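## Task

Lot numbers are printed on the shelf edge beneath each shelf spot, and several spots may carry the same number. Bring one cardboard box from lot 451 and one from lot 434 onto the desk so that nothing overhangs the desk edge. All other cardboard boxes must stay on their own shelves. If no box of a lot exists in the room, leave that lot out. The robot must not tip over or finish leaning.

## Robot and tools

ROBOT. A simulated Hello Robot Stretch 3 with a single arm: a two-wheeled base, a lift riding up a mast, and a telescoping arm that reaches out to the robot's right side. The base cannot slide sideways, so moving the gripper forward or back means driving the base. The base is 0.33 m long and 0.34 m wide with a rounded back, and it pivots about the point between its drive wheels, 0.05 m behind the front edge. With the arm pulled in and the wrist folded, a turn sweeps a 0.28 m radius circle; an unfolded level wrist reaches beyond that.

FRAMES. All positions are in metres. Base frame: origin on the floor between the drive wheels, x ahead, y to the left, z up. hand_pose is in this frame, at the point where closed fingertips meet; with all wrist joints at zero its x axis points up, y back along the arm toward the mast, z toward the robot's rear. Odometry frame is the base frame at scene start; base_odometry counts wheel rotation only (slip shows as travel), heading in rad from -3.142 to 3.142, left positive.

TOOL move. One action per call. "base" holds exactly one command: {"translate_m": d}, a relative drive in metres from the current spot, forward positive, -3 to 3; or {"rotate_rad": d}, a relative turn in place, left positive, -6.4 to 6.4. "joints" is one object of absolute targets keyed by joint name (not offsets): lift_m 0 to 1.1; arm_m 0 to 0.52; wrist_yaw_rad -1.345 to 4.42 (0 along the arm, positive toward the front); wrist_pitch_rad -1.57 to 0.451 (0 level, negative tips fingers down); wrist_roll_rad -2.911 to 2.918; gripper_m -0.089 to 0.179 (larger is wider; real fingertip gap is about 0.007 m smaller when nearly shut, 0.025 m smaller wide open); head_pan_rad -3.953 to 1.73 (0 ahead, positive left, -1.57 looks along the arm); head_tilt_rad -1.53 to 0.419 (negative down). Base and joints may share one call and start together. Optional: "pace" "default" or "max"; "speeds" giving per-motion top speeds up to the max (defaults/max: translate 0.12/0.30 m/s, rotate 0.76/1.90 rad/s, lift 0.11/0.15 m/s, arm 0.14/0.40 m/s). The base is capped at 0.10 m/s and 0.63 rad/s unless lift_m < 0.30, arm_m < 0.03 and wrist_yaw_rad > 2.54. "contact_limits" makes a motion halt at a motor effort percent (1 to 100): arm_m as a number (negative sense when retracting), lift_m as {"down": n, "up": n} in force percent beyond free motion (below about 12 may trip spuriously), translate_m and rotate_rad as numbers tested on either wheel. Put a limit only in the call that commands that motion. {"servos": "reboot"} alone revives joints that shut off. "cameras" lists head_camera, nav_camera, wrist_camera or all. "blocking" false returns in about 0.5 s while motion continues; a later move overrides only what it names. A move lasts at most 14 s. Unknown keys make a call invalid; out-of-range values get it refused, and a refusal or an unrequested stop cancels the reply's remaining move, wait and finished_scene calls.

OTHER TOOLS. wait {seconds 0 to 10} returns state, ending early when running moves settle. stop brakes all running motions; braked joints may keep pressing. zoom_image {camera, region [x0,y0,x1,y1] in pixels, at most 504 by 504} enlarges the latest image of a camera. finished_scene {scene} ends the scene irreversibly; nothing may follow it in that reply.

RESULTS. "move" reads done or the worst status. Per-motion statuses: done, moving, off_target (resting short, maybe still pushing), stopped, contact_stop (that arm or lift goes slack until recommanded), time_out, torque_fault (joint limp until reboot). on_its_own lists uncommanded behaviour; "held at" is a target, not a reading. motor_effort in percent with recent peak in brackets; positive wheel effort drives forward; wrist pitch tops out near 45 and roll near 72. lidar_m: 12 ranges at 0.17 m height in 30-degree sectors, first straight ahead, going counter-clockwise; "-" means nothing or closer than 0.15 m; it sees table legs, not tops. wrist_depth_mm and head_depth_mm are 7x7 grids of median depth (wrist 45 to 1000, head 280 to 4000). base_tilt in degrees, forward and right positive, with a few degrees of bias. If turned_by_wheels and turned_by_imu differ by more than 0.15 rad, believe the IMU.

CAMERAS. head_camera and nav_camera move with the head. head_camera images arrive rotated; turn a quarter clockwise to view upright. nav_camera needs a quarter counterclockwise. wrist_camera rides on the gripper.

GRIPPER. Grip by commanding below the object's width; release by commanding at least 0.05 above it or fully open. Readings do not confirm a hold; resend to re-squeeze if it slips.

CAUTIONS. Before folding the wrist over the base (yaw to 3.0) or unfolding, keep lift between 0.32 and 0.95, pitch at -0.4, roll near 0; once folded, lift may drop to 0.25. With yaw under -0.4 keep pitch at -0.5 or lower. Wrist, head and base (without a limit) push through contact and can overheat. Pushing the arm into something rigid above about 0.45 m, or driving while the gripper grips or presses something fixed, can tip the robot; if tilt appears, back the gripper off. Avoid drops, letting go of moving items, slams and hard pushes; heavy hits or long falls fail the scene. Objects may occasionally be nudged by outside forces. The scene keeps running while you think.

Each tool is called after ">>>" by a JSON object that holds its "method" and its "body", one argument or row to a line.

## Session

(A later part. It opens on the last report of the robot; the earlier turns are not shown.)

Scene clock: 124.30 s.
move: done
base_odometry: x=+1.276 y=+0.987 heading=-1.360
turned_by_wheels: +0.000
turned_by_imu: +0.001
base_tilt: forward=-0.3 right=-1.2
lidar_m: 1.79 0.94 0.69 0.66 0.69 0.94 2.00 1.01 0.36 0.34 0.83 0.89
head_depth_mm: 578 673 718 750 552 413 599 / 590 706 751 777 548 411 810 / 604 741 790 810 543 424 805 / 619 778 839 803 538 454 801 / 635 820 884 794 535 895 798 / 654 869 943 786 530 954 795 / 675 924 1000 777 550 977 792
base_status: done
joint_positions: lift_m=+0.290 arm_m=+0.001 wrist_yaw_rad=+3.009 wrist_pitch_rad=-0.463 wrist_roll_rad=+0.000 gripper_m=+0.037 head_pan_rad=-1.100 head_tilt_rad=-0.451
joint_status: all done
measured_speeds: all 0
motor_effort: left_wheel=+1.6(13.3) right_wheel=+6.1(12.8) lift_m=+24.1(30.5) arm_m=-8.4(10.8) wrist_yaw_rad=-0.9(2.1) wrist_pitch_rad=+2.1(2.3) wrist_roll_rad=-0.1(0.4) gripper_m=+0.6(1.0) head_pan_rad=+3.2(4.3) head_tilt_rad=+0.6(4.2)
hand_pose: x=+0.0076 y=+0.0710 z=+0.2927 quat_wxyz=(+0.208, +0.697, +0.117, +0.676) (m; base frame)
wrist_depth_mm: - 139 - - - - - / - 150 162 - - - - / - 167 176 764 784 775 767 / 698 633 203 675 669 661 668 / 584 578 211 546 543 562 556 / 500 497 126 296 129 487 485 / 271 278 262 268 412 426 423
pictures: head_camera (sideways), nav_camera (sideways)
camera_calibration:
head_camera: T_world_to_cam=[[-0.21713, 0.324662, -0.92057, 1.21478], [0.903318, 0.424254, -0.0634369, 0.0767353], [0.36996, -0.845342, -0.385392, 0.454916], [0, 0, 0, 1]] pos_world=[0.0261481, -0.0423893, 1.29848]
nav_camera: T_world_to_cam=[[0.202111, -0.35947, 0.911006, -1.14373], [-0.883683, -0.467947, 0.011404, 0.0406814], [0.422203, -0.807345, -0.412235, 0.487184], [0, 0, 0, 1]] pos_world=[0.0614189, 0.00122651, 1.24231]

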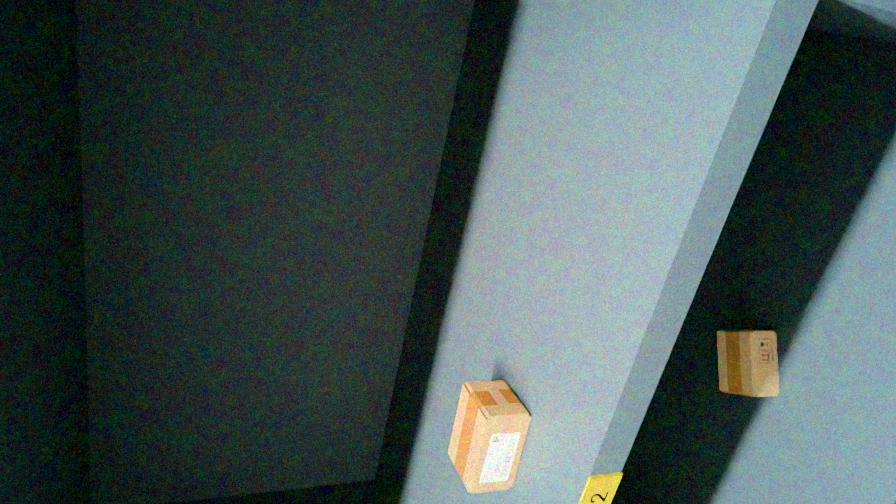

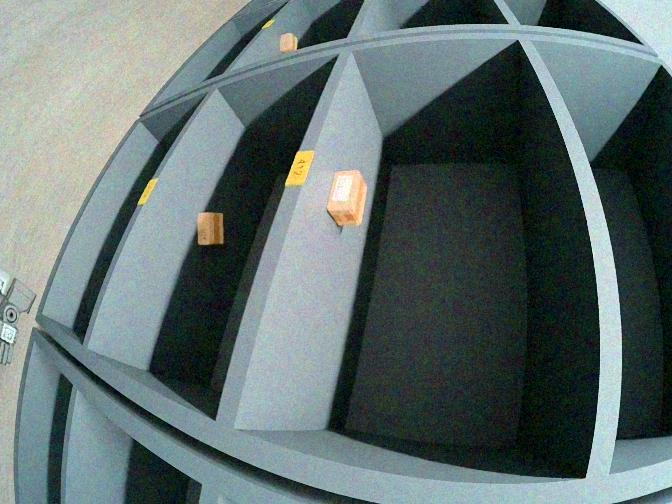

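>>> {"method": "zoom_image", "body": {
  "camera": "nav_camera",
  "region": [130, 160, 180, 220]
}}

>>> {"method": "zoom_image", "body": {
  "camera": "nav_camera",
  "region": [240, 0, 320, 60]
}}

>>> {"method": "move", "body": {
  "base": {"translate_m":0.8},
  "pace": "max",
  "cameras": ["nav_camera"]
}}

>>> {"method": "zoom_image", "body": {
  "camera": "nav_camera",
  "region": [100, 0, 400, 260]
}}

Scaled by 8.400 from the camera's 672x504 image, which has a finer 792x594 frame.

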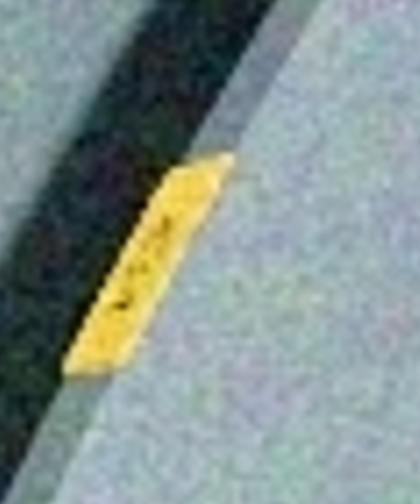

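Scaled by 6.300 from the camera's 672x504 image, which has a finer 792x594 frame.

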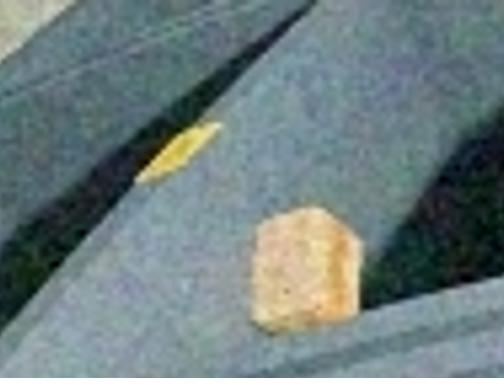

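Scene clock: 136.33 s.
move: done
base_odometry: x=+1.444 y=+0.205 heading=-1.360
turned_by_wheels: +0.000
turned_by_imu: +0.000
base_tilt: forward=-0.2 right=-1.2
lidar_m: 1.93 0.94 0.69 0.66 0.69 0.94 1.77 0.88 0.82 0.34 0.35 1.02
head_depth_mm: 330 354 295 306 333 374 768 / - 287 307 346 384 392 418 / 596 734 784 346 375 409 457 / 616 776 832 806 540 454 804 / 633 821 884 793 535 926 797 / 651 867 944 755 531 953 795 / 673 920 1005 746 550 979 794
base_status: done
joint_positions: lift_m=+0.290 arm_m=+0.001 wrist_yaw_rad=+3.009 wrist_pitch_rad=-0.463 wrist_roll_rad=+0.000 gripper_m=+0.037 head_pan_rad=-1.100 head_tilt_rad=-0.450
joint_status: not commanded
measured_speeds: all 0
motor_effort: left_wheel=+5.8(14.5) right_wheel=-0.2(13.6) lift_m=+27.7(31.4) arm_m=-6.1(7.7) wrist_yaw_rad=+0.1(2.1) wrist_pitch_rad=+2.2(2.2) wrist_roll_rad=+0.2(0.3) gripper_m=+0.4(1.2) head_pan_rad=+3.5(4.2) head_tilt_rad=+4.4(5.2)
hand_pose: x=+0.0076 y=+0.0710 z=+0.2927 quat_wxyz=(+0.208, +0.697, +0.117, +0.676) (m; base frame)
wrist_depth_mm: - 139 - - - - - / - 150 161 - - - - / - 166 176 766 788 786 762 / 691 644 203 673 665 664 656 / 580 570 213 546 545 560 558 / 502 501 126 296 129 482 485 / 271 277 263 268 409 425 421
pictures: nav_camera (sideways)
camera_calibration:
nav_camera: T_world_to_cam=[[0.201444, -0.358145, 0.911675, -1.14459], [-0.883635, -0.468038, 0.011383, 0.0407469], [0.422622, -0.807882, -0.410753, 0.485194], [0, 0, 0, 1]] pos_world=[0.0615218, 0.00112245, 1.24232]

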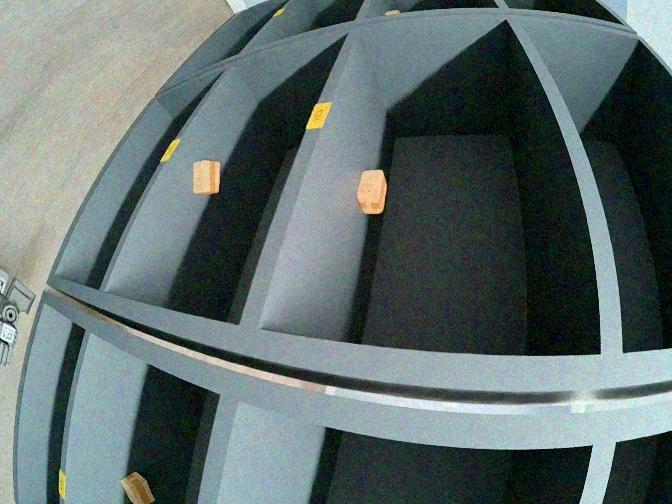

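Scaled by 1.680 from the camera's 672x504 image, which has a finer 792x594 frame.

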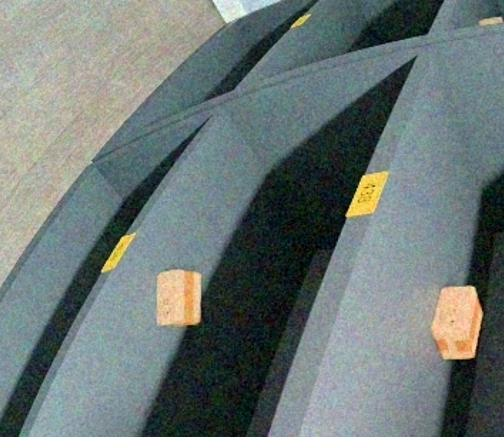

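>>> {"method": "move", "body": {
  "joints": {"head_pan_rad":-0.8,"head_tilt_rad":-0.7},
  "cameras": ["head_camera"]
}}

>>> {"method": "zoom_image", "body": {
  "camera": "head_camera",
  "region": [300, 0, 800, 500]
}}

>>> {"method": "move", "body": {
  "joints": {"head_pan_rad":-1.8,"head_tilt_rad":-0.7},
  "cameras": ["head_camera"]
}}

Scene clock: 145.23 s.
move: done
base_odometry: x=+1.444 y=+0.205 heading=-1.360
turned_by_wheels: +0.000
turned_by_imu: +0.000
base_tilt: forward=-0.4 right=-1.3
lidar_m: 1.93 0.94 0.69 0.66 0.69 0.94 1.77 0.88 0.83 0.34 0.36 1.02
head_depth_mm: 708 762 710 511 424 488 561 / 764 833 698 506 934 798 658 / 830 901 691 508 985 813 1039 / 911 974 684 562 972 833 1098 / 991 1047 674 1151 947 1227 1140 / 941 973 702 1209 1031 1310 1161 / 869 919 782 1128 1333 1355 1155
base_status: not commanded
joint_positions: lift_m=+0.290 arm_m=+0.001 wrist_yaw_rad=+3.009 wrist_pitch_rad=-0.463 wrist_roll_rad=+0.000 gripper_m=+0.037 head_pan_rad=-0.790 head_tilt_rad=-0.700
joint_status: all done
measured_speeds: all 0
motor_effort: left_wheel=+5.4(6.3) right_wheel=+0.2(0.7) lift_m=+23.6(23.6) arm_m=-5.1(5.6) wrist_yaw_rad=-0.3(1.8) wrist_pitch_rad=+2.2(2.3) wrist_roll_rad=-0.1(0.3) gripper_m=+0.6(0.8) head_pan_rad=+1.6(4.1) head_tilt_rad=-5.9(7.0)
hand_pose: x=+0.0076 y=+0.0710 z=+0.2927 quat_wxyz=(+0.208, +0.697, +0.117, +0.676) (m; base frame)
wrist_depth_mm: - 138 - - - - - / - 150 162 - - - - / - 167 176 761 789 765 781 / 695 641 203 676 662 666 659 / 577 577 212 548 547 562 555 / 502 498 126 295 129 482 479 / 273 278 262 268 411 427 425
pictures: head_camera (sideways)
camera_calibration:
head_camera: T_world_to_cam=[[-0.45688, 0.395478, -0.79678, 1.05475], [0.71925, 0.691286, -0.0693078, 0.0854441], [0.523393, -0.604749, -0.600282, 0.73352], [0, 0, 0, 1]] pos_world=[0.0365201, -0.032601, 1.28665]

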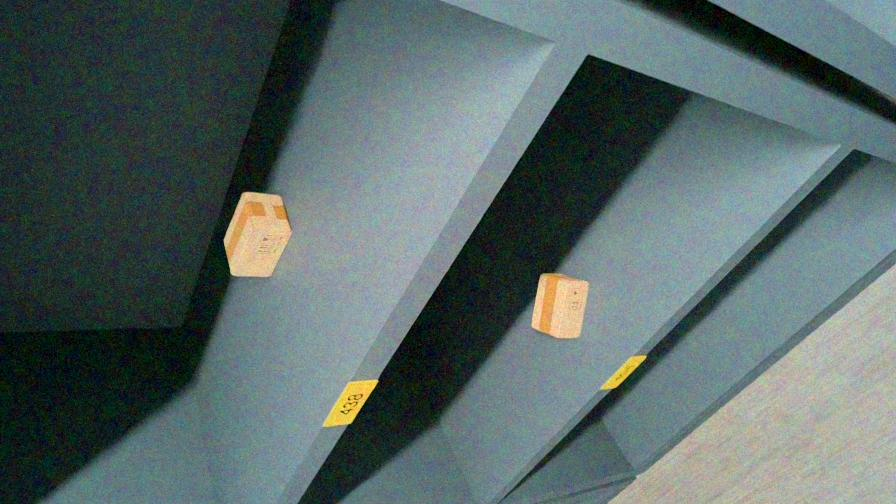

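Scaled by 1.008 from the camera's 896x504 image, which has a finer 1280x720 frame.

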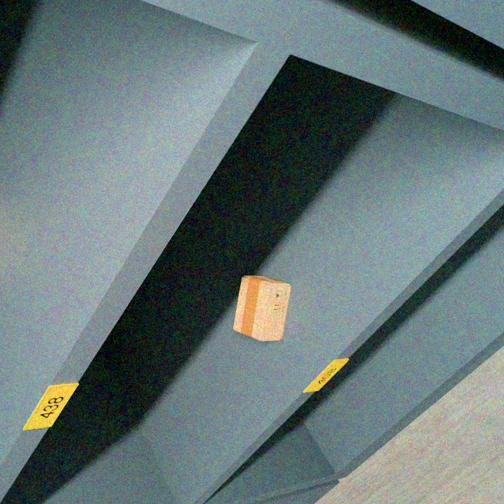

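Scene clock: 146.30 s.
move: done
base_odometry: x=+1.444 y=+0.205 heading=-1.360
turned_by_wheels: +0.000
turned_by_imu: +0.000
base_tilt: forward=-0.3 right=-1.1
lidar_m: 1.93 0.94 0.69 0.66 0.69 0.94 1.78 0.88 0.83 0.34 0.35 1.02
head_depth_mm: 722 817 710 510 1000 824 1119 / 703 790 700 505 929 819 1089 / 684 768 693 501 929 814 1059 / 664 745 684 497 921 810 1037 / 651 724 676 492 891 805 733 / 632 706 670 488 456 724 699 / 601 526 378 366 416 519 648
base_status: not commanded
joint_positions: lift_m=+0.290 arm_m=+0.001 wrist_yaw_rad=+3.009 wrist_pitch_rad=-0.463 wrist_roll_rad=+0.000 gripper_m=+0.037 head_pan_rad=-1.821 head_tilt_rad=-0.700
joint_status: all done
measured_speeds: all 0
motor_effort: left_wheel=+5.6(5.9) right_wheel=+0.1(1.0) lift_m=+23.6(23.9) arm_m=-4.7(5.2) wrist_yaw_rad=-0.9(1.1) wrist_pitch_rad=+2.2(2.2) wrist_roll_rad=-0.1(0.3) gripper_m=+0.4(0.8) head_pan_rad=+0.4(5.9) head_tilt_rad=-5.8(11.2)
hand_pose: x=+0.0076 y=+0.0710 z=+0.2927 quat_wxyz=(+0.208, +0.697, +0.117, +0.676) (m; base frame)
wrist_depth_mm: - 139 - - - - - / - 151 161 - - - - / - 167 176 755 782 782 775 / 698 641 203 673 670 664 659 / 583 577 212 555 543 559 554 / 501 496 126 297 129 483 480 / 273 278 262 266 410 427 419
pictures: head_camera (sideways)
camera_calibration:
head_camera: T_world_to_cam=[[0.104322, 0.595517, -0.79654, 1.05102], [0.962736, -0.261401, -0.0693426, 0.0839747], [-0.249511, -0.759624, -0.600596, 0.738677], [0, 0, 0, 1]] pos_world=[-0.0061817, -0.0428307, 1.28665]

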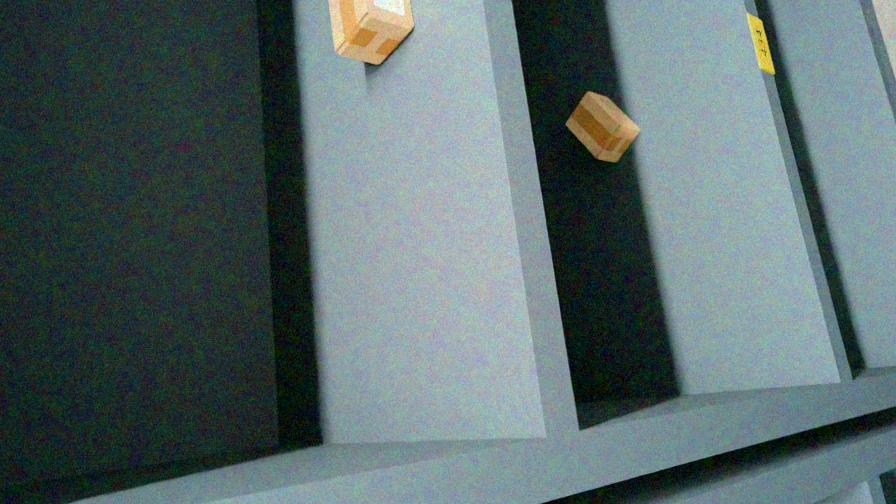

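>>> {"method": "zoom_image", "body": {
  "camera": "head_camera",
  "region": [730, 10, 790, 80]
}}

>>> {"method": "move", "body": {
  "base": {"translate_m":0.65},
  "joints": {"head_pan_rad":-1.57,"head_tilt_rad":-0.65},
  "pace": "max",
  "cameras": ["head_camera","nav_camera"]
}}

>>> {"method": "zoom_image", "body": {
  "camera": "nav_camera",
  "region": [60, 0, 400, 400]
}}

Scaled by 7.200 from the camera's 896x504 image, which has a finer 1280x720 frame.

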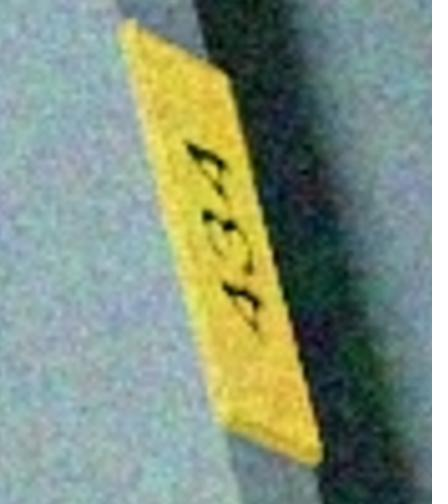

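Scene clock: 155.93 s.
move: done
base_odometry: x=+1.580 y=-0.430 heading=-1.360
turned_by_wheels: +0.000
turned_by_imu: +0.001
base_tilt: forward=-0.3 right=-1.2
lidar_m: 1.30 0.95 0.69 0.66 0.69 0.94 1.49 0.62 0.73 0.79 0.47 0.49
head_depth_mm: 640 707 755 554 452 852 718 / 640 709 757 549 449 850 715 / 641 707 754 543 444 840 708 / 640 708 756 538 442 836 707 / 640 706 756 533 438 834 718 / 639 706 754 527 434 827 715 / 639 710 740 523 432 823 714
base_status: done
joint_positions: lift_m=+0.290 arm_m=+0.001 wrist_yaw_rad=+3.009 wrist_pitch_rad=-0.463 wrist_roll_rad=+0.000 gripper_m=+0.037 head_pan_rad=-1.569 head_tilt_rad=-0.650
joint_status: all done
measured_speeds: all 0
motor_effort: left_wheel=+4.7(13.9) right_wheel=-0.7(14.3) lift_m=+26.8(31.4) arm_m=-2.2(4.2) wrist_yaw_rad=+0.5(1.8) wrist_pitch_rad=+2.2(2.3) wrist_roll_rad=+0.0(0.3) gripper_m=+0.3(1.2) head_pan_rad=-3.0(5.3) head_tilt_rad=+2.9(4.5)
hand_pose: x=+0.0076 y=+0.0710 z=+0.2927 quat_wxyz=(+0.208, +0.697, +0.117, +0.676) (m; base frame)
wrist_depth_mm: - 139 - - - - - / - 151 161 - - - - / - 167 176 780 787 778 771 / 689 639 204 673 672 661 651 / 583 577 212 547 537 564 549 / 496 494 126 296 128 483 481 / 273 277 262 268 412 425 421
pictures: head_camera (sideways), nav_camera (sideways)
camera_calibration:
head_camera: T_world_to_cam=[[-0.0470414, 0.561999, -0.825799, 1.09009], [0.997507, -0.0171122, -0.0684684, 0.082651], [-0.0526104, -0.826961, -0.559793, 0.684398], [0, 0, 0, 1]] pos_world=[0.00484076, -0.0452428, 1.28897]
nav_camera: T_world_to_cam=[[0.0178698, -0.583876, 0.811646, -1.01305], [-0.999778, -0.0195219, 0.00796833, 0.0459519], [0.0111923, -0.811608, -0.584095, 0.713317], [0, 0, 0, 1]] pos_world=[0.056061, -0.0116629, 1.23852]

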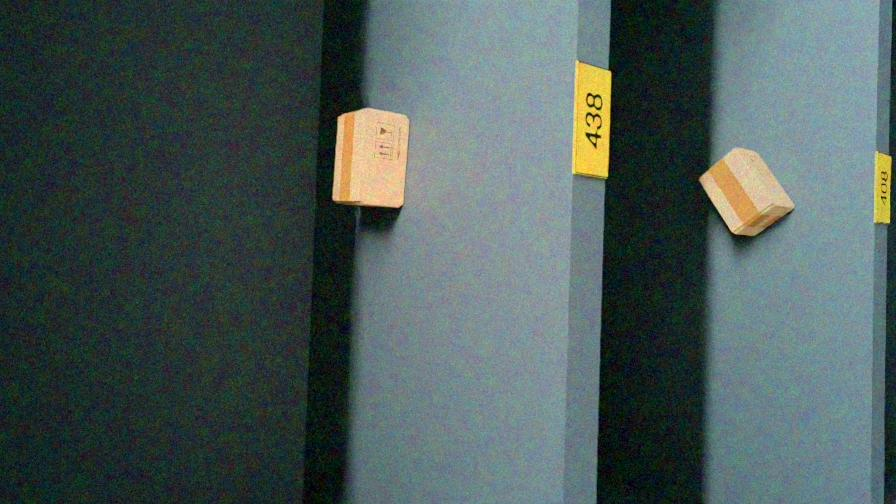

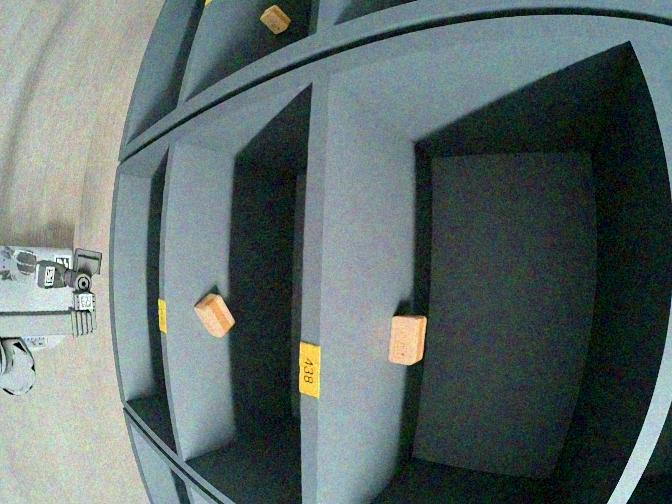

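Scaled by 1.260 from the camera's 672x504 image, which has a finer 792x594 frame.

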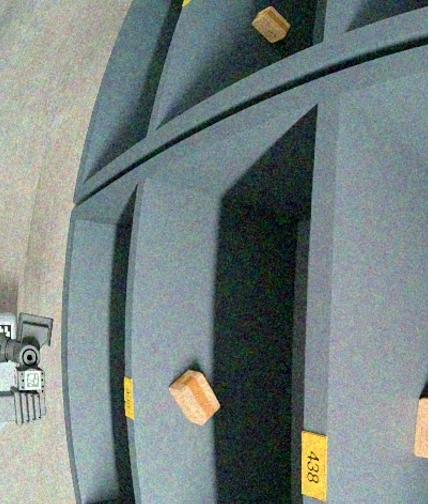

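>>> {"method": "move", "body": {
  "base": {"translate_m":-1.02},
  "joints": {"head_pan_rad":-1.57,"head_tilt_rad":-0.75},
  "pace": "max",
  "cameras": ["head_camera"]
}}

>>> {"method": "zoom_image", "body": {
  "camera": "head_camera",
  "region": [500, 100, 896, 400]
}}

Scene clock: 180.80 s.
move: done
base_odometry: x=+1.366 y=+0.567 heading=-1.359
turned_by_wheels: +0.000
turned_by_imu: -0.001
base_tilt: forward=-0.3 right=-1.2
lidar_m: 1.37 0.95 0.69 0.66 0.69 0.94 1.41 0.56 0.62 0.79 0.56 0.52
head_depth_mm: 648 730 635 476 928 799 1036 / 646 729 630 473 927 793 1050 / 648 730 621 468 922 790 1042 / 649 728 615 464 870 783 1041 / 646 727 608 459 904 780 1053 / 646 728 601 455 903 776 1050 / 649 725 594 451 895 772 1044
base_status: done
joint_positions: lift_m=+0.290 arm_m=+0.001 wrist_yaw_rad=+3.009 wrist_pitch_rad=-0.463 wrist_roll_rad=+0.000 gripper_m=+0.037 head_pan_rad=-1.570 head_tilt_rad=-0.750
joint_status: all done
measured_speeds: all 0
motor_effort: left_wheel=-2.1(14.6) right_wheel=-6.8(14.6) lift_m=+28.4(31.5) arm_m=+0.3(1.8) wrist_yaw_rad=+0.4(2.0) wrist_pitch_rad=+2.1(2.2) wrist_roll_rad=+0.2(0.3) gripper_m=+0.6(1.1) head_pan_rad=-2.2(3.7) head_tilt_rad=-6.4(9.8)
hand_pose: x=+0.0076 y=+0.0710 z=+0.2927 quat_wxyz=(+0.208, +0.697, +0.117, +0.676) (m; base frame)
wrist_depth_mm: - 139 - - - - - / - 151 161 - - - - / - 167 176 771 788 781 778 / 693 637 203 671 669 671 662 / 582 575 212 552 545 558 558 / 500 496 126 296 129 482 480 / 272 278 263 267 411 426 423
pictures: head_camera (sideways)
camera_calibration:
head_camera: T_world_to_cam=[[-0.0466564, 0.641713, -0.765525, 1.01155], [0.997487, -0.0109755, -0.0699941, 0.0845948], [-0.0533182, -0.766867, -0.639588, 0.78823], [0, 0, 0, 1]] pos_world=[0.00483991, -0.0437277, 1.28443]

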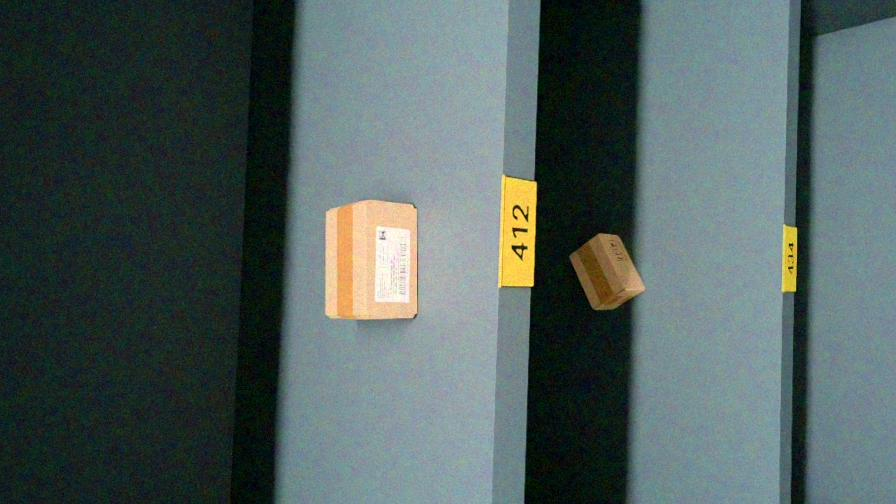

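Scaled by 1.273 from the camera's 896x504 image, which has a finer 1280x720 frame.

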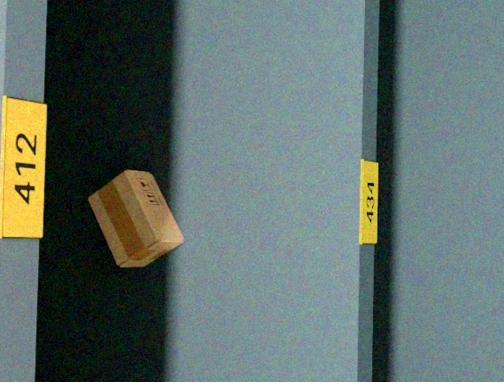

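>>> {"method": "move", "body": {
  "joints": {"lift_m":0.62},
  "pace": "max"
}}

>>> {"method": "move", "body": {
  "joints": {"wrist_yaw_rad":0.58,"wrist_pitch_rad":-0.4,"gripper_m":0.17},
  "cameras": ["wrist_camera","head_camera"]
}}

Scene clock: 233.53 s.
move: done
base_odometry: x=+1.366 y=+0.567 heading=-1.359
turned_by_wheels: +0.000
turned_by_imu: +0.000
base_tilt: forward=-0.2 right=-1.1
lidar_m: 1.37 0.95 0.69 0.66 0.69 0.94 1.42 0.56 0.62 0.79 0.56 0.52
head_depth_mm: 647 730 637 477 929 800 1033 / 650 729 627 473 923 793 1050 / 646 727 622 467 920 789 1044 / 647 729 615 463 869 786 1043 / 648 727 608 459 904 781 1030 / 648 727 601 455 901 775 1051 / 647 722 596 453 897 772 1043
base_status: not commanded
joint_positions: lift_m=+0.620 arm_m=+0.001 wrist_yaw_rad=+3.009 wrist_pitch_rad=-0.463 wrist_roll_rad=+0.000 gripper_m=+0.037 head_pan_rad=-1.570 head_tilt_rad=-0.750
joint_status: all done
measured_speeds: all 0
motor_effort: left_wheel=-1.7(2.2) right_wheel=-6.4(7.8) lift_m=+28.1(34.1) arm_m=+2.5(2.8) wrist_yaw_rad=-0.5(1.6) wrist_pitch_rad=+2.1(2.3) wrist_roll_rad=-0.1(0.3) gripper_m=+0.1(1.0) head_pan_rad=-1.3(2.2) head_tilt_rad=-5.8(6.5)
hand_pose: x=+0.0076 y=+0.0710 z=+0.6226 quat_wxyz=(+0.208, +0.697, +0.117, +0.676) (m; base frame)
wrist_depth_mm: - 138 - - - - - / - 151 161 - - - - / - 166 176 - - - - / - 185 193 - - - - / - - 211 156 923 - 987 / 880 884 126 836 129 869 868 / 789 772 287 769 748 761 750
pictures: none

Scene clock: 235.77 s.
move: done
base_odometry: x=+1.366 y=+0.567 heading=-1.359
turned_by_wheels: +0.000
turned_by_imu: +0.000
base_tilt: forward=-0.5 right=-1.1
lidar_m: 1.38 0.94 0.69 0.66 0.69 0.94 1.42 0.56 0.62 0.79 0.56 0.53
head_depth_mm: 646 728 636 476 930 799 1036 / 647 727 629 472 924 795 1049 / 645 727 621 467 918 787 1042 / 649 726 614 464 866 786 1021 / 645 729 607 459 902 781 465 / 646 730 601 455 904 772 1047 / 648 725 594 453 895 770 1021
base_status: not commanded
joint_positions: lift_m=+0.620 arm_m=+0.001 wrist_yaw_rad=+0.583 wrist_pitch_rad=-0.420 wrist_roll_rad=+0.000 gripper_m=+0.170 head_pan_rad=-1.570 head_tilt_rad=-0.750
joint_status: all done
measured_speeds: all 0
motor_effort: left_wheel=-1.8(2.2) right_wheel=-6.5(7.5) lift_m=+23.1(28.5) arm_m=+3.3(3.6) wrist_yaw_rad=-3.1(6.5) wrist_pitch_rad=+3.4(6.1) wrist_roll_rad=-0.1(0.3) gripper_m=+0.1(83.7) head_pan_rad=-0.6(2.0) head_tilt_rad=-6.2(6.2)
hand_pose: x=+0.1019 y=-0.3327 z=+0.6321 quat_wxyz=(+0.705, +0.340, -0.619, +0.057) (m; base frame)
wrist_depth_mm: 292 338 428 - - - - / 312 356 444 - - - - / 355 378 453 476 469 464 440 / - 377 379 377 374 345 285 / - 336 313 311 311 301 292 / 123 141 285 266 264 256 261 / 116 759 691 243 232 225 106
pictures: head_camera (sideways), wrist_camera
camera_calibration:
head_camera: T_world_to_cam=[[-0.0466564, 0.641713, -0.765525, 1.01155], [0.997487, -0.0109755, -0.0699941, 0.0845948], [-0.0533182, -0.766867, -0.639588, 0.78823], [0, 0, 0, 1]] pos_world=[0.00483991, -0.0437277, 1.28443]
wrist_camera: T_world_to_cam=[[-0.813681, -0.580749, -0.0255777, -0.0874386], [-0.321498, 0.486234, -0.812536, 0.740735], [0.484317, -0.652922, -0.582349, 0.267761], [0, 0, 0, 1]] pos_world=[0.037317, -0.236123, 0.755568]

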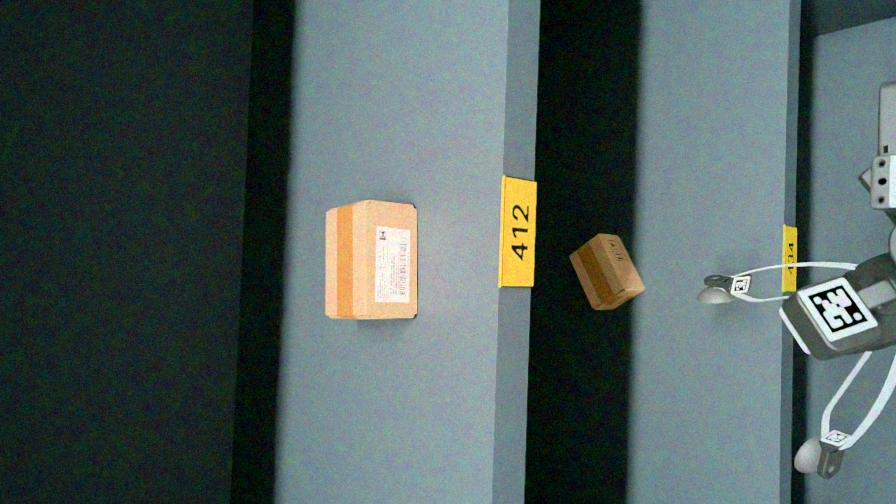

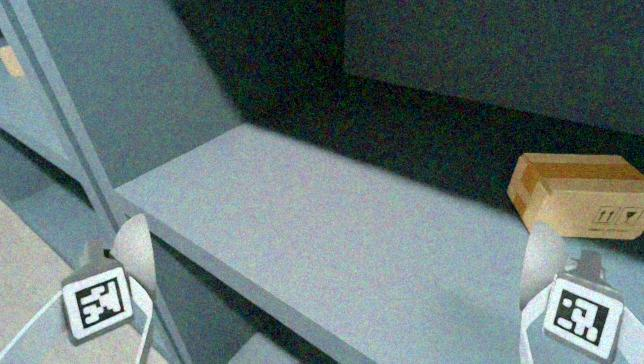

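>>> {"method": "move", "body": {
  "base": {"translate_m":-0.178},
  "joints": {"arm_m":0.1,"wrist_pitch_rad":-0.2}
}}

>>> {"method": "move", "body": {
  "joints": {"lift_m":0.51,"arm_m":0.114},
  "cameras": ["wrist_camera","head_camera"]
}}

Scene clock: 270.70 s.
move: done
base_odometry: x=+1.329 y=+0.741 heading=-1.359
turned_by_wheels: +0.000
turned_by_imu: +0.000
base_tilt: forward=-0.4 right=-1.2
lidar_m: 1.54 0.94 0.69 0.66 0.69 0.94 2.25 0.49 0.43 0.79 0.81 0.67
head_depth_mm: 648 704 637 475 690 684 806 / 649 728 631 473 903 794 408 / 647 730 623 469 921 789 470 / 649 729 618 464 910 784 488 / 647 730 608 460 902 545 1048 / 647 728 602 456 855 763 1052 / 648 724 496 453 896 755 1052
base_status: done
joint_positions: lift_m=+0.620 arm_m=+0.100 wrist_yaw_rad=+0.583 wrist_pitch_rad=-0.222 wrist_roll_rad=+0.000 gripper_m=+0.170 head_pan_rad=-1.570 head_tilt_rad=-0.750
joint_status: all done
measured_speeds: all 0
motor_effort: left_wheel=-3.1(11.6) right_wheel=-10.1(11.8) lift_m=+28.7(28.8) arm_m=+11.5(15.4) wrist_yaw_rad=-3.0(4.4) wrist_pitch_rad=+3.7(6.2) wrist_roll_rad=-0.2(0.5) gripper_m=+0.4(1.2) head_pan_rad=+0.7(0.9) head_tilt_rad=-5.2(6.2)
hand_pose: x=+0.1132 y=-0.4493 z=+0.6788 quat_wxyz=(+0.696, +0.277, -0.650, +0.127) (m; base frame)
wrist_depth_mm: 423 487 - - - - - / 434 498 - - - - - / 448 499 - - - - - / 462 519 - 517 - - - / 444 422 437 421 439 416 - / 117 140 353 312 340 337 352 / 279 287 294 294 293 284 106
pictures: none

Scene clock: 272.53 s.
move: done
base_odometry: x=+1.329 y=+0.741 heading=-1.359
turned_by_wheels: +0.000
turned_by_imu: +0.000
base_tilt: forward=-0.2 right=-1.2
lidar_m: 1.54 0.94 0.69 0.66 0.69 0.94 2.25 0.49 0.43 0.79 0.81 0.67
head_depth_mm: 647 704 637 476 690 683 805 / 648 727 631 472 903 794 815 / 648 732 622 467 916 790 522 / 647 730 616 464 915 786 559 / 648 729 611 460 909 778 1032 / 648 728 602 457 856 779 1048 / 647 727 496 453 900 771 1049
base_status: not commanded
joint_positions: lift_m=+0.510 arm_m=+0.114 wrist_yaw_rad=+0.583 wrist_pitch_rad=-0.221 wrist_roll_rad=+0.000 gripper_m=+0.170 head_pan_rad=-1.570 head_tilt_rad=-0.750
joint_status: all done
measured_speeds: all 0
motor_effort: left_wheel=-3.2(3.6) right_wheel=-9.9(10.9) lift_m=+23.3(28.2) arm_m=+9.4(14.6) wrist_yaw_rad=-3.6(5.0) wrist_pitch_rad=+3.4(3.6) wrist_roll_rad=-0.1(0.3) gripper_m=+0.4(1.2) head_pan_rad=+0.5(1.2) head_tilt_rad=-4.8(6.1)
hand_pose: x=+0.1133 y=-0.4633 z=+0.5690 quat_wxyz=(+0.696, +0.277, -0.650, +0.127) (m; base frame)
wrist_depth_mm: 421 488 - - - - - / 432 492 - - - - - / 440 485 483 483 429 398 - / 325 324 323 256 281 319 315 / 257 243 242 242 241 229 239 / 123 141 195 193 193 184 192 / 153 157 161 166 161 155 106
pictures: head_camera (sideways), wrist_camera
camera_calibration:
head_camera: T_world_to_cam=[[-0.0466564, 0.641713, -0.765525, 1.01155], [0.997487, -0.0109755, -0.0699941, 0.0845948], [-0.0533182, -0.766867, -0.639588, 0.78823], [0, 0, 0, 1]] pos_world=[0.00483991, -0.0437277, 1.28443]
wrist_camera: T_world_to_cam=[[-0.811325, -0.584326, -0.0177258, -0.16211], [-0.226569, 0.342249, -0.911884, 0.735697], [0.538904, -0.735818, -0.410065, -0.00245945], [0, 0, 0, 1]] pos_world=[0.0364873, -0.348327, 0.666989]

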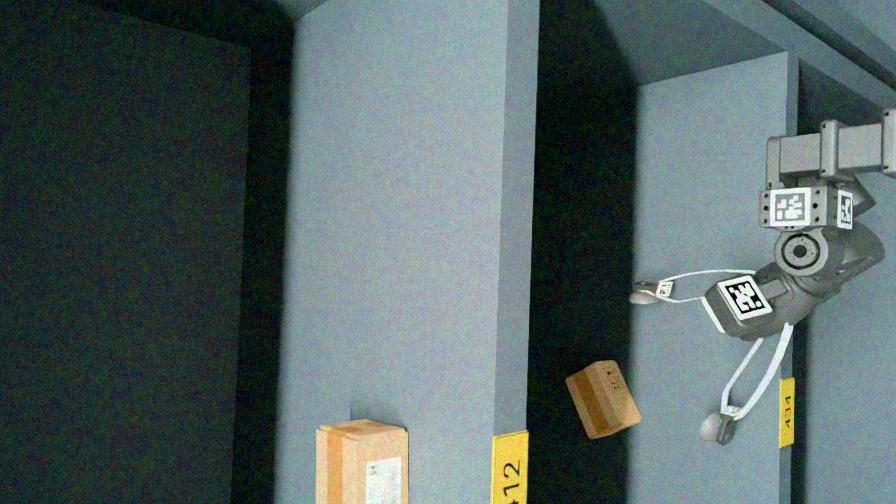

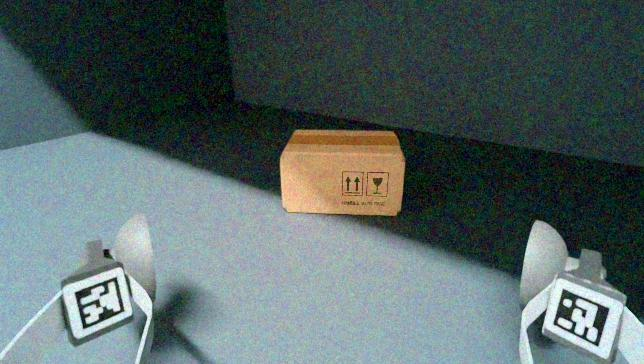

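>>> {"method": "move", "body": {
  "base": {"translate_m":0.069},
  "joints": {"arm_m":0.218,"lift_m":0.503},
  "speeds": {"translate_m":0.04,"arm_m":0.06},
  "cameras": ["wrist_camera"]
}}

Scene clock: 284.43 s.
move: done
base_odometry: x=+1.343 y=+0.673 heading=-1.359
turned_by_wheels: +0.000
turned_by_imu: +0.000
base_tilt: forward=-0.3 right=-1.4
lidar_m: 1.48 0.94 0.69 0.66 0.69 0.94 2.32 0.49 0.48 0.79 0.71 0.61
head_depth_mm: 647 729 638 476 863 782 845 / 648 731 631 472 922 794 1013 / 647 729 623 468 916 612 564 / 647 731 617 464 910 658 1062 / 647 728 608 460 870 744 1058 / 648 730 601 457 901 776 1051 / 648 727 596 452 895 774 1048
base_status: done
joint_positions: lift_m=+0.503 arm_m=+0.218 wrist_yaw_rad=+0.583 wrist_pitch_rad=-0.221 wrist_roll_rad=+0.000 gripper_m=+0.170 head_pan_rad=-1.570 head_tilt_rad=-0.750
joint_status: all done
measured_speeds: all 0
motor_effort: left_wheel=+2.4(9.2) right_wheel=+7.6(10.3) lift_m=+23.7(26.3) arm_m=+12.6(14.6) wrist_yaw_rad=-3.6(4.4) wrist_pitch_rad=+3.4(3.6) wrist_roll_rad=+0.1(0.3) gripper_m=+0.5(1.1) head_pan_rad=+1.2(2.1) head_tilt_rad=-4.6(6.1)
hand_pose: x=+0.1132 y=-0.5673 z=+0.5620 quat_wxyz=(+0.696, +0.277, -0.650, +0.127) (m; base frame)
wrist_depth_mm: 369 437 - - - - - / 380 448 - - - - - / 384 434 419 412 - - - / 307 307 305 303 300 298 279 / 231 229 209 137 143 225 224 / 117 140 169 138 133 175 180 / 144 148 148 146 143 147 106
pictures: wrist_camera
camera_calibration:
wrist_camera: T_world_to_cam=[[-0.811387, -0.584239, -0.0177671, -0.222935], [-0.226515, 0.342313, -0.911873, 0.764928], [0.538834, -0.735858, -0.410087, -0.081856], [0, 0, 0, 1]] pos_world=[0.0364874, -0.452327, 0.659989]

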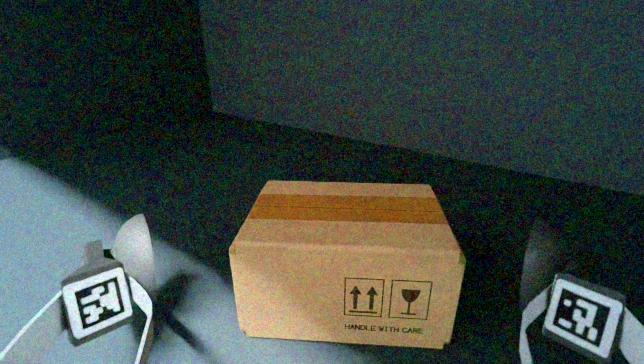

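>>> {"method": "move", "body": {
  "base": {"translate_m":0.005},
  "joints": {"arm_m":0.226}
}}

>>> {"method": "move", "body": {
  "joints": {"gripper_m":0.06}
}}

>>> {"method": "move", "body": {
  "joints": {"lift_m":0.58},
  "cameras": ["wrist_camera"]
}}

Scene clock: 292.13 s.
move: done
base_odometry: x=+1.344 y=+0.669 heading=-1.360
turned_by_wheels: +0.000
turned_by_imu: +0.000
base_tilt: forward=-0.3 right=-1.1
lidar_m: 1.47 0.94 0.69 0.66 0.69 0.94 2.32 0.49 0.48 0.79 0.71 0.61
head_depth_mm: 649 730 637 476 879 782 855 / 647 728 630 473 930 793 1028 / 646 728 622 468 919 616 563 / 649 729 616 464 913 654 1059 / 646 729 608 461 868 746 1056 / 648 730 601 457 901 775 1050 / 647 725 594 452 895 773 1045
base_status: done
joint_positions: lift_m=+0.503 arm_m=+0.226 wrist_yaw_rad=+0.583 wrist_pitch_rad=-0.221 wrist_roll_rad=+0.000 gripper_m=+0.170 head_pan_rad=-1.570 head_tilt_rad=-0.750
joint_status: all done
measured_speeds: all 0
motor_effort: left_wheel=+2.8(7.8) right_wheel=+5.3(10.4) lift_m=+24.3(24.9) arm_m=+12.9(14.1) wrist_yaw_rad=-3.7(4.4) wrist_pitch_rad=+3.4(3.5) wrist_roll_rad=-0.1(0.3) gripper_m=+0.5(1.0) head_pan_rad=+2.0(2.9) head_tilt_rad=-4.7(5.0)
hand_pose: x=+0.1132 y=-0.5753 z=+0.5620 quat_wxyz=(+0.696, +0.277, -0.650, +0.127) (m; base frame)
wrist_depth_mm: 366 436 - - - - - / 376 447 - - - - - / 385 430 454 411 - - - / 307 307 306 303 301 282 278 / 231 230 208 137 144 226 225 / 117 141 130 126 122 169 180 / 144 148 143 136 131 146 106
pictures: none

Scene clock: 293.77 s.
move: done
base_odometry: x=+1.344 y=+0.669 heading=-1.360
turned_by_wheels: +0.000
turned_by_imu: +0.000
base_tilt: forward=-0.3 right=-1.2
lidar_m: 1.47 0.94 0.69 0.66 0.69 0.94 2.32 0.49 0.48 0.80 0.71 0.60
head_depth_mm: 649 729 637 475 878 782 858 / 648 727 630 472 925 794 1023 / 648 728 623 468 919 616 566 / 647 729 616 464 917 656 1061 / 649 731 609 460 870 746 1056 / 646 730 602 456 901 776 1051 / 648 725 596 453 893 773 1051
base_status: not commanded
joint_positions: lift_m=+0.503 arm_m=+0.226 wrist_yaw_rad=+0.581 wrist_pitch_rad=-0.221 wrist_roll_rad=+0.000 gripper_m=+0.061 head_pan_rad=-1.570 head_tilt_rad=-0.750
joint_status: all done
measured_speeds: all 0
motor_effort: left_wheel=+3.3(4.1) right_wheel=+5.8(6.4) lift_m=+24.8(25.5) arm_m=+12.8(13.9) wrist_yaw_rad=-1.4(3.5) wrist_pitch_rad=+3.4(3.5) wrist_roll_rad=-0.1(0.3) gripper_m=-13.4(87.2) head_pan_rad=+2.3(2.7) head_tilt_rad=-4.0(5.2)
hand_pose: x=+0.1129 y=-0.5756 z=+0.5621 quat_wxyz=(+0.696, +0.276, -0.651, +0.127) (m; base frame)
wrist_depth_mm: 367 435 - - - - - / 378 451 - - - - - / 385 432 453 413 - - - / 309 307 308 304 301 281 280 / 232 230 137 137 145 226 226 / 185 185 135 137 132 174 180 / 159 144 147 145 143 142 152
pictures: none

Scene clock: 295.30 s.
move: done
base_odometry: x=+1.344 y=+0.669 heading=-1.360
turned_by_wheels: +0.000
turned_by_imu: +0.000
base_tilt: forward=-0.4 right=-1.1
lidar_m: 1.47 0.94 0.69 0.66 0.69 0.94 2.32 0.49 0.48 0.80 0.70 0.61
head_depth_mm: 647 729 636 476 876 781 857 / 648 729 631 472 926 777 458 / 647 729 623 468 919 555 1025 / 648 729 616 463 914 617 1063 / 646 729 609 460 798 763 1052 / 649 729 603 456 856 775 1052 / 647 726 594 453 895 773 1046
base_status: not commanded
joint_positions: lift_m=+0.580 arm_m=+0.226 wrist_yaw_rad=+0.581 wrist_pitch_rad=-0.224 wrist_roll_rad=+0.000 gripper_m=+0.061 head_pan_rad=-1.570 head_tilt_rad=-0.750
joint_status: all done
measured_speeds: all 0
motor_effort: left_wheel=+3.5(3.8) right_wheel=+5.8(6.5) lift_m=+31.7(33.5) arm_m=+12.5(13.4) wrist_yaw_rad=-1.9(2.7) wrist_pitch_rad=+4.0(4.1) wrist_roll_rad=-0.2(0.3) gripper_m=-13.2(13.5) head_pan_rad=+3.1(3.1) head_tilt_rad=-4.3(5.1)
hand_pose: x=+0.1128 y=-0.5754 z=+0.6383 quat_wxyz=(+0.696, +0.277, -0.650, +0.125) (m; base frame)
wrist_depth_mm: 369 438 - - - - - / 375 447 - - - - - / 384 466 - - - - - / 400 455 485 177 - - - / 369 371 138 137 145 325 - / 296 295 136 137 133 280 287 / 255 230 148 145 146 126 243
pictures: wrist_camera
camera_calibration:
wrist_camera: T_world_to_cam=[[-0.812393, -0.582836, -0.0178872, -0.225613], [-0.227374, 0.344877, -0.910692, 0.837965], [0.536953, -0.735773, -0.412698, -0.0542804], [0, 0, 0, 1]] pos_world=[0.0363909, -0.460429, 0.736692]

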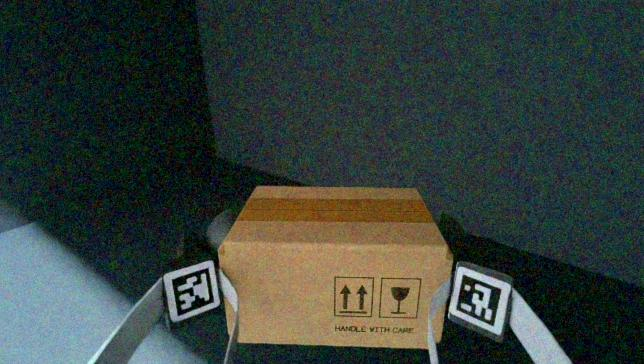

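>>> {"method": "move", "body": {
  "joints": {"arm_m":0.0}
}}

>>> {"method": "move", "body": {
  "joints": {"wrist_yaw_rad":1.75},
  "cameras": ["wrist_camera","nav_camera"]
}}

>>> {"method": "move", "body": {
  "base": {"translate_m":-1.05}
}}

>>> {"method": "move", "body": {
  "base": {"translate_m":-0.58}
}}

>>> {"method": "move", "body": {
  "base": {"rotate_rad":1.58},
  "cameras": ["wrist_camera","nav_camera"]
}}

Scene clock: 325.80 s.
move: done
base_odometry: x=+1.344 y=+0.669 heading=-1.360
turned_by_wheels: +0.000
turned_by_imu: +0.000
base_tilt: forward=-0.3 right=-1.1
lidar_m: 1.48 0.95 0.69 0.66 0.69 0.94 2.32 0.49 0.48 0.80 0.71 0.61
head_depth_mm: 648 729 636 475 879 782 857 / 648 731 630 472 924 795 1036 / 648 731 622 467 923 786 1047 / 647 728 615 464 914 785 1056 / 649 728 609 460 908 764 482 / 648 730 602 457 902 650 1048 / 647 725 596 453 893 774 1044
base_status: not commanded
joint_positions: lift_m=+0.580 arm_m=+0.001 wrist_yaw_rad=+0.581 wrist_pitch_rad=-0.224 wrist_roll_rad=+0.000 gripper_m=+0.061 head_pan_rad=-1.570 head_tilt_rad=-0.750
joint_status: all done
measured_speeds: all 0
motor_effort: left_wheel=+3.3(4.0) right_wheel=+5.8(6.6) lift_m=+25.6(32.1) arm_m=-12.4(14.8) wrist_yaw_rad=-1.5(2.5) wrist_pitch_rad=+3.9(4.2) wrist_roll_rad=+0.1(0.3) gripper_m=-12.7(13.5) head_pan_rad=+3.5(4.1) head_tilt_rad=-3.7(4.9)
hand_pose: x=+0.1128 y=-0.3499 z=+0.6383 quat_wxyz=(+0.696, +0.277, -0.650, +0.125) (m; base frame)
wrist_depth_mm: 363 432 501 - - - - / 373 448 - - - - - / 391 466 - - - - - / 412 457 488 484 453 481 448 / - 378 138 138 145 366 361 / - 351 136 137 133 281 292 / 892 - 147 146 145 126 244
pictures: none

Scene clock: 327.40 s.
move: done
base_odometry: x=+1.344 y=+0.669 heading=-1.360
turned_by_wheels: +0.000
turned_by_imu: +0.000
base_tilt: forward=-0.3 right=-1.2
lidar_m: 1.47 0.94 0.69 0.66 0.69 0.94 2.32 0.49 0.48 0.79 0.71 0.61
head_depth_mm: 647 730 636 477 878 782 861 / 646 729 630 472 925 794 1032 / 646 731 621 468 917 789 1047 / 647 730 616 463 912 786 719 / 647 730 609 460 908 780 1049 / 647 731 601 457 903 777 1053 / 649 725 595 453 896 772 1049
base_status: not commanded
joint_positions: lift_m=+0.580 arm_m=+0.001 wrist_yaw_rad=+1.747 wrist_pitch_rad=-0.224 wrist_roll_rad=+0.000 gripper_m=+0.061 head_pan_rad=-1.570 head_tilt_rad=-0.750
joint_status: all done
measured_speeds: all 0
motor_effort: left_wheel=+3.3(3.7) right_wheel=+5.4(6.8) lift_m=+23.4(25.7) arm_m=-12.2(13.8) wrist_yaw_rad=+2.7(6.2) wrist_pitch_rad=+4.0(4.1) wrist_roll_rad=-0.1(0.3) gripper_m=-13.1(13.4) head_pan_rad=+3.6(4.2) head_tilt_rad=-3.4(4.4)
hand_pose: x=+0.2194 y=-0.1028 z=+0.6383 quat_wxyz=(+0.512, +0.589, -0.390, +0.488) (m; base frame)
wrist_depth_mm: - - - - - - - / - - - - - - 373 / - - - - - - 371 / - - - - - - 391 / - - 138 137 145 - 397 / - 123 136 137 133 126 445 / - 839 825 146 145 125 470
pictures: nav_camera (sideways), wrist_camera
camera_calibration:
nav_camera: T_world_to_cam=[[0.0175885, -0.662063, 0.749241, -0.93169], [-0.999788, -0.0196609, 0.00609682, 0.0482964], [0.0106943, -0.74919, -0.662269, 0.814931], [0, 0, 0, 1]] pos_world=[0.0559581, -0.00535023, 1.23747]
wrist_camera: T_world_to_cam=[[0.215615, -0.976315, -0.0178401, -0.129634], [-0.40661, -0.0731575, -0.910668, 0.69554], [0.887794, 0.203608, -0.412753, 0.255838], [0, 0, 0, 1]] pos_world=[0.0836332, -0.12777, 0.736692]

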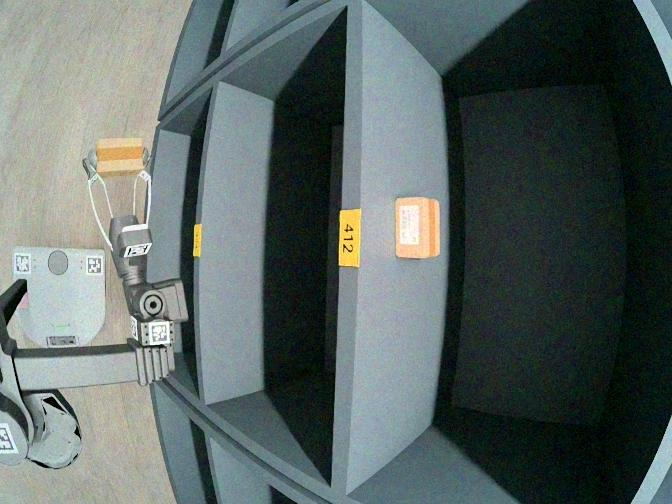

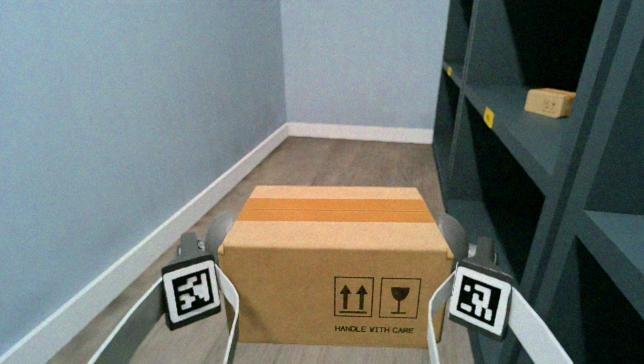

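Scene clock: 339.03 s.
move: done
base_odometry: x=+1.124 y=+1.695 heading=-1.359
turned_by_wheels: +0.000
turned_by_imu: -0.001
base_tilt: forward=-0.2 right=-1.2
lidar_m: 1.58 0.94 0.69 0.66 0.69 0.94 1.28 1.33 0.41 0.80 0.83 0.70
head_depth_mm: 630 647 596 476 602 637 1154 / 652 731 630 473 859 775 895 / 649 731 623 469 924 790 1064 / 652 735 618 464 915 786 719 / 649 732 607 460 912 780 1056 / 649 731 599 456 900 767 1046 / 651 726 525 452 897 770 1043
base_status: done
joint_positions: lift_m=+0.580 arm_m=+0.001 wrist_yaw_rad=+1.747 wrist_pitch_rad=-0.224 wrist_roll_rad=+0.000 gripper_m=+0.061 head_pan_rad=-1.570 head_tilt_rad=-0.750
joint_status: not commanded
measured_speeds: all 0
motor_effort: left_wheel=-1.4(10.9) right_wheel=-10.7(14.4) lift_m=+30.8(32.5) arm_m=-5.6(12.7) wrist_yaw_rad=+1.9(3.8) wrist_pitch_rad=+4.1(4.1) wrist_roll_rad=+0.1(0.4) gripper_m=-12.4(13.4) head_pan_rad=+2.9(3.9) head_tilt_rad=-2.8(4.8)
hand_pose: x=+0.2194 y=-0.1028 z=+0.6383 quat_wxyz=(+0.512, +0.589, -0.390, +0.488) (m; base frame)
wrist_depth_mm: - - - - - - - / - - - - - - - / - - - - - - - / - - - - - - - / - - 137 137 144 - - / - 123 135 137 133 122 329 / - 833 845 146 145 119 -
pictures: none

Scene clock: 345.97 s.
move: done
base_odometry: x=+1.002 y=+2.262 heading=-1.359
turned_by_wheels: +0.000
turned_by_imu: +0.000
base_tilt: forward=-0.4 right=-1.2
lidar_m: 2.15 0.94 0.68 0.66 0.68 0.74 0.71 0.74 1.00 2.73 0.46 0.49
head_depth_mm: 2015 1973 1923 1837 1620 1365 1164 / 2576 2775 2572 2008 1609 1347 1161 / 2575 2892 2631 2009 1607 1336 1152 / 2561 2914 2625 1983 1588 1339 1146 / 2537 2879 2601 1961 1587 1325 1142 / 2542 2880 2569 1948 1577 1297 1141 / 2505 2913 2513 958 970 1002 1029
base_status: done
joint_positions: lift_m=+0.580 arm_m=+0.001 wrist_yaw_rad=+1.747 wrist_pitch_rad=-0.224 wrist_roll_rad=+0.000 gripper_m=+0.061 head_pan_rad=-1.570 head_tilt_rad=-0.750
joint_status: not commanded
measured_speeds: all 0
motor_effort: left_wheel=-4.5(10.3) right_wheel=-6.9(14.6) lift_m=+29.1(31.4) arm_m=-1.7(5.6) wrist_yaw_rad=+2.5(3.5) wrist_pitch_rad=+3.9(4.1) wrist_roll_rad=+0.1(0.4) gripper_m=-12.4(13.5) head_pan_rad=+3.1(3.5) head_tilt_rad=-2.6(3.7)
hand_pose: x=+0.2194 y=-0.1028 z=+0.6383 quat_wxyz=(+0.512, +0.589, -0.390, +0.488) (m; base frame)
wrist_depth_mm: - - - - - - - / - - - - - - - / - - - - - - 585 / - - - - - - - / - - 138 138 145 - - / - 124 135 137 133 124 315 / - 835 824 146 145 119 -
pictures: none

Scene clock: 349.60 s.
move: done
base_odometry: x=+1.002 y=+2.262 heading=+0.220
turned_by_wheels: +1.580
turned_by_imu: +1.554
base_tilt: forward=-0.3 right=-1.2
lidar_m: 0.66 0.68 0.74 0.71 0.73 1.00 2.70 0.47 0.49 1.32 0.94 0.68
head_depth_mm: 1013 1044 1262 1196 989 1222 1098 / 1719 1960 1353 1478 1520 1304 1134 / 2704 2865 2409 1987 1609 1343 1147 / 3357 3614 2653 1985 1592 1336 1147 / 3405 3537 2576 1979 1583 1330 1144 / 2995 3043 2541 1939 1568 1325 1139 / 1956 1986 2016 1872 1562 1307 1139
base_status: done
joint_positions: lift_m=+0.580 arm_m=+0.001 wrist_yaw_rad=+1.747 wrist_pitch_rad=-0.224 wrist_roll_rad=+0.000 gripper_m=+0.061 head_pan_rad=-1.570 head_tilt_rad=-0.750
joint_status: not commanded
measured_speeds: all 0
motor_effort: left_wheel=-9.1(12.2) right_wheel=+8.7(12.7) lift_m=+29.5(30.2) arm_m=-7.5(7.5) wrist_yaw_rad=+2.1(3.4) wrist_pitch_rad=+4.0(4.2) wrist_roll_rad=+0.0(0.3) gripper_m=-12.6(13.4) head_pan_rad=+2.4(3.3) head_tilt_rad=-1.9(3.5)
hand_pose: x=+0.2194 y=-0.1028 z=+0.6383 quat_wxyz=(+0.512, +0.589, -0.390, +0.488) (m; base frame)
wrist_depth_mm: - - - 533 513 488 468 / - - - - 536 512 487 / - - - - - 539 514 / 800 - - 177 - - 539 / 867 - 138 137 145 - - / 885 - 136 137 133 122 - / - 845 148 144 143 118 -
pictures: nav_camera (sideways), wrist_camera
camera_calibration:
nav_camera: T_world_to_cam=[[0.0176548, -0.662061, 0.749242, -0.931628], [-0.999786, -0.0197794, 0.0060806, 0.0483183], [0.0107938, -0.749189, -0.662269, 0.815], [0, 0, 0, 1]] pos_world=[0.0559587, -0.0052505, 1.23747]
wrist_camera: T_world_to_cam=[[0.215615, -0.976315, -0.0178401, -0.129634], [-0.40661, -0.0731575, -0.910668, 0.69554], [0.887794, 0.203608, -0.412753, 0.255838], [0, 0, 0, 1]] pos_world=[0.0836332, -0.12777, 0.736692]

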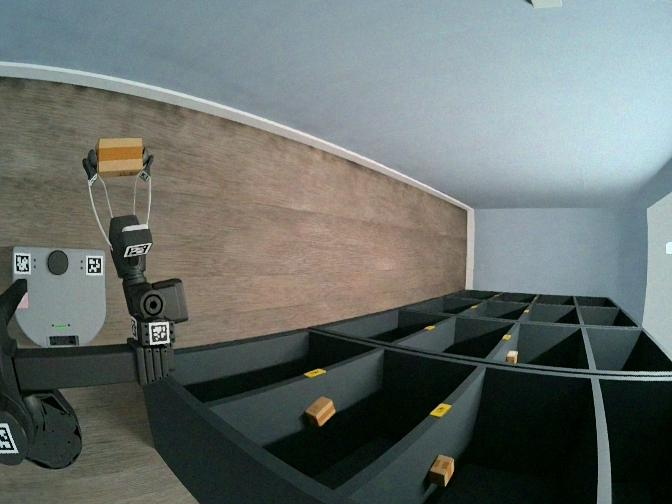

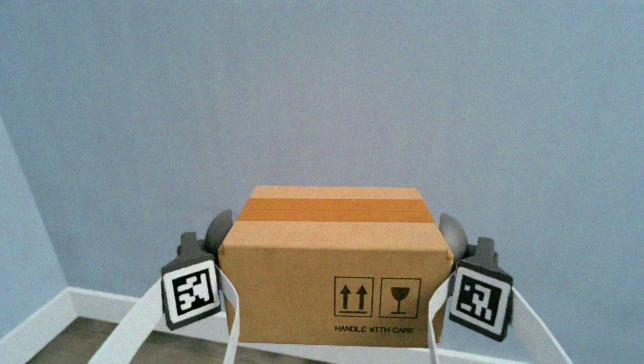

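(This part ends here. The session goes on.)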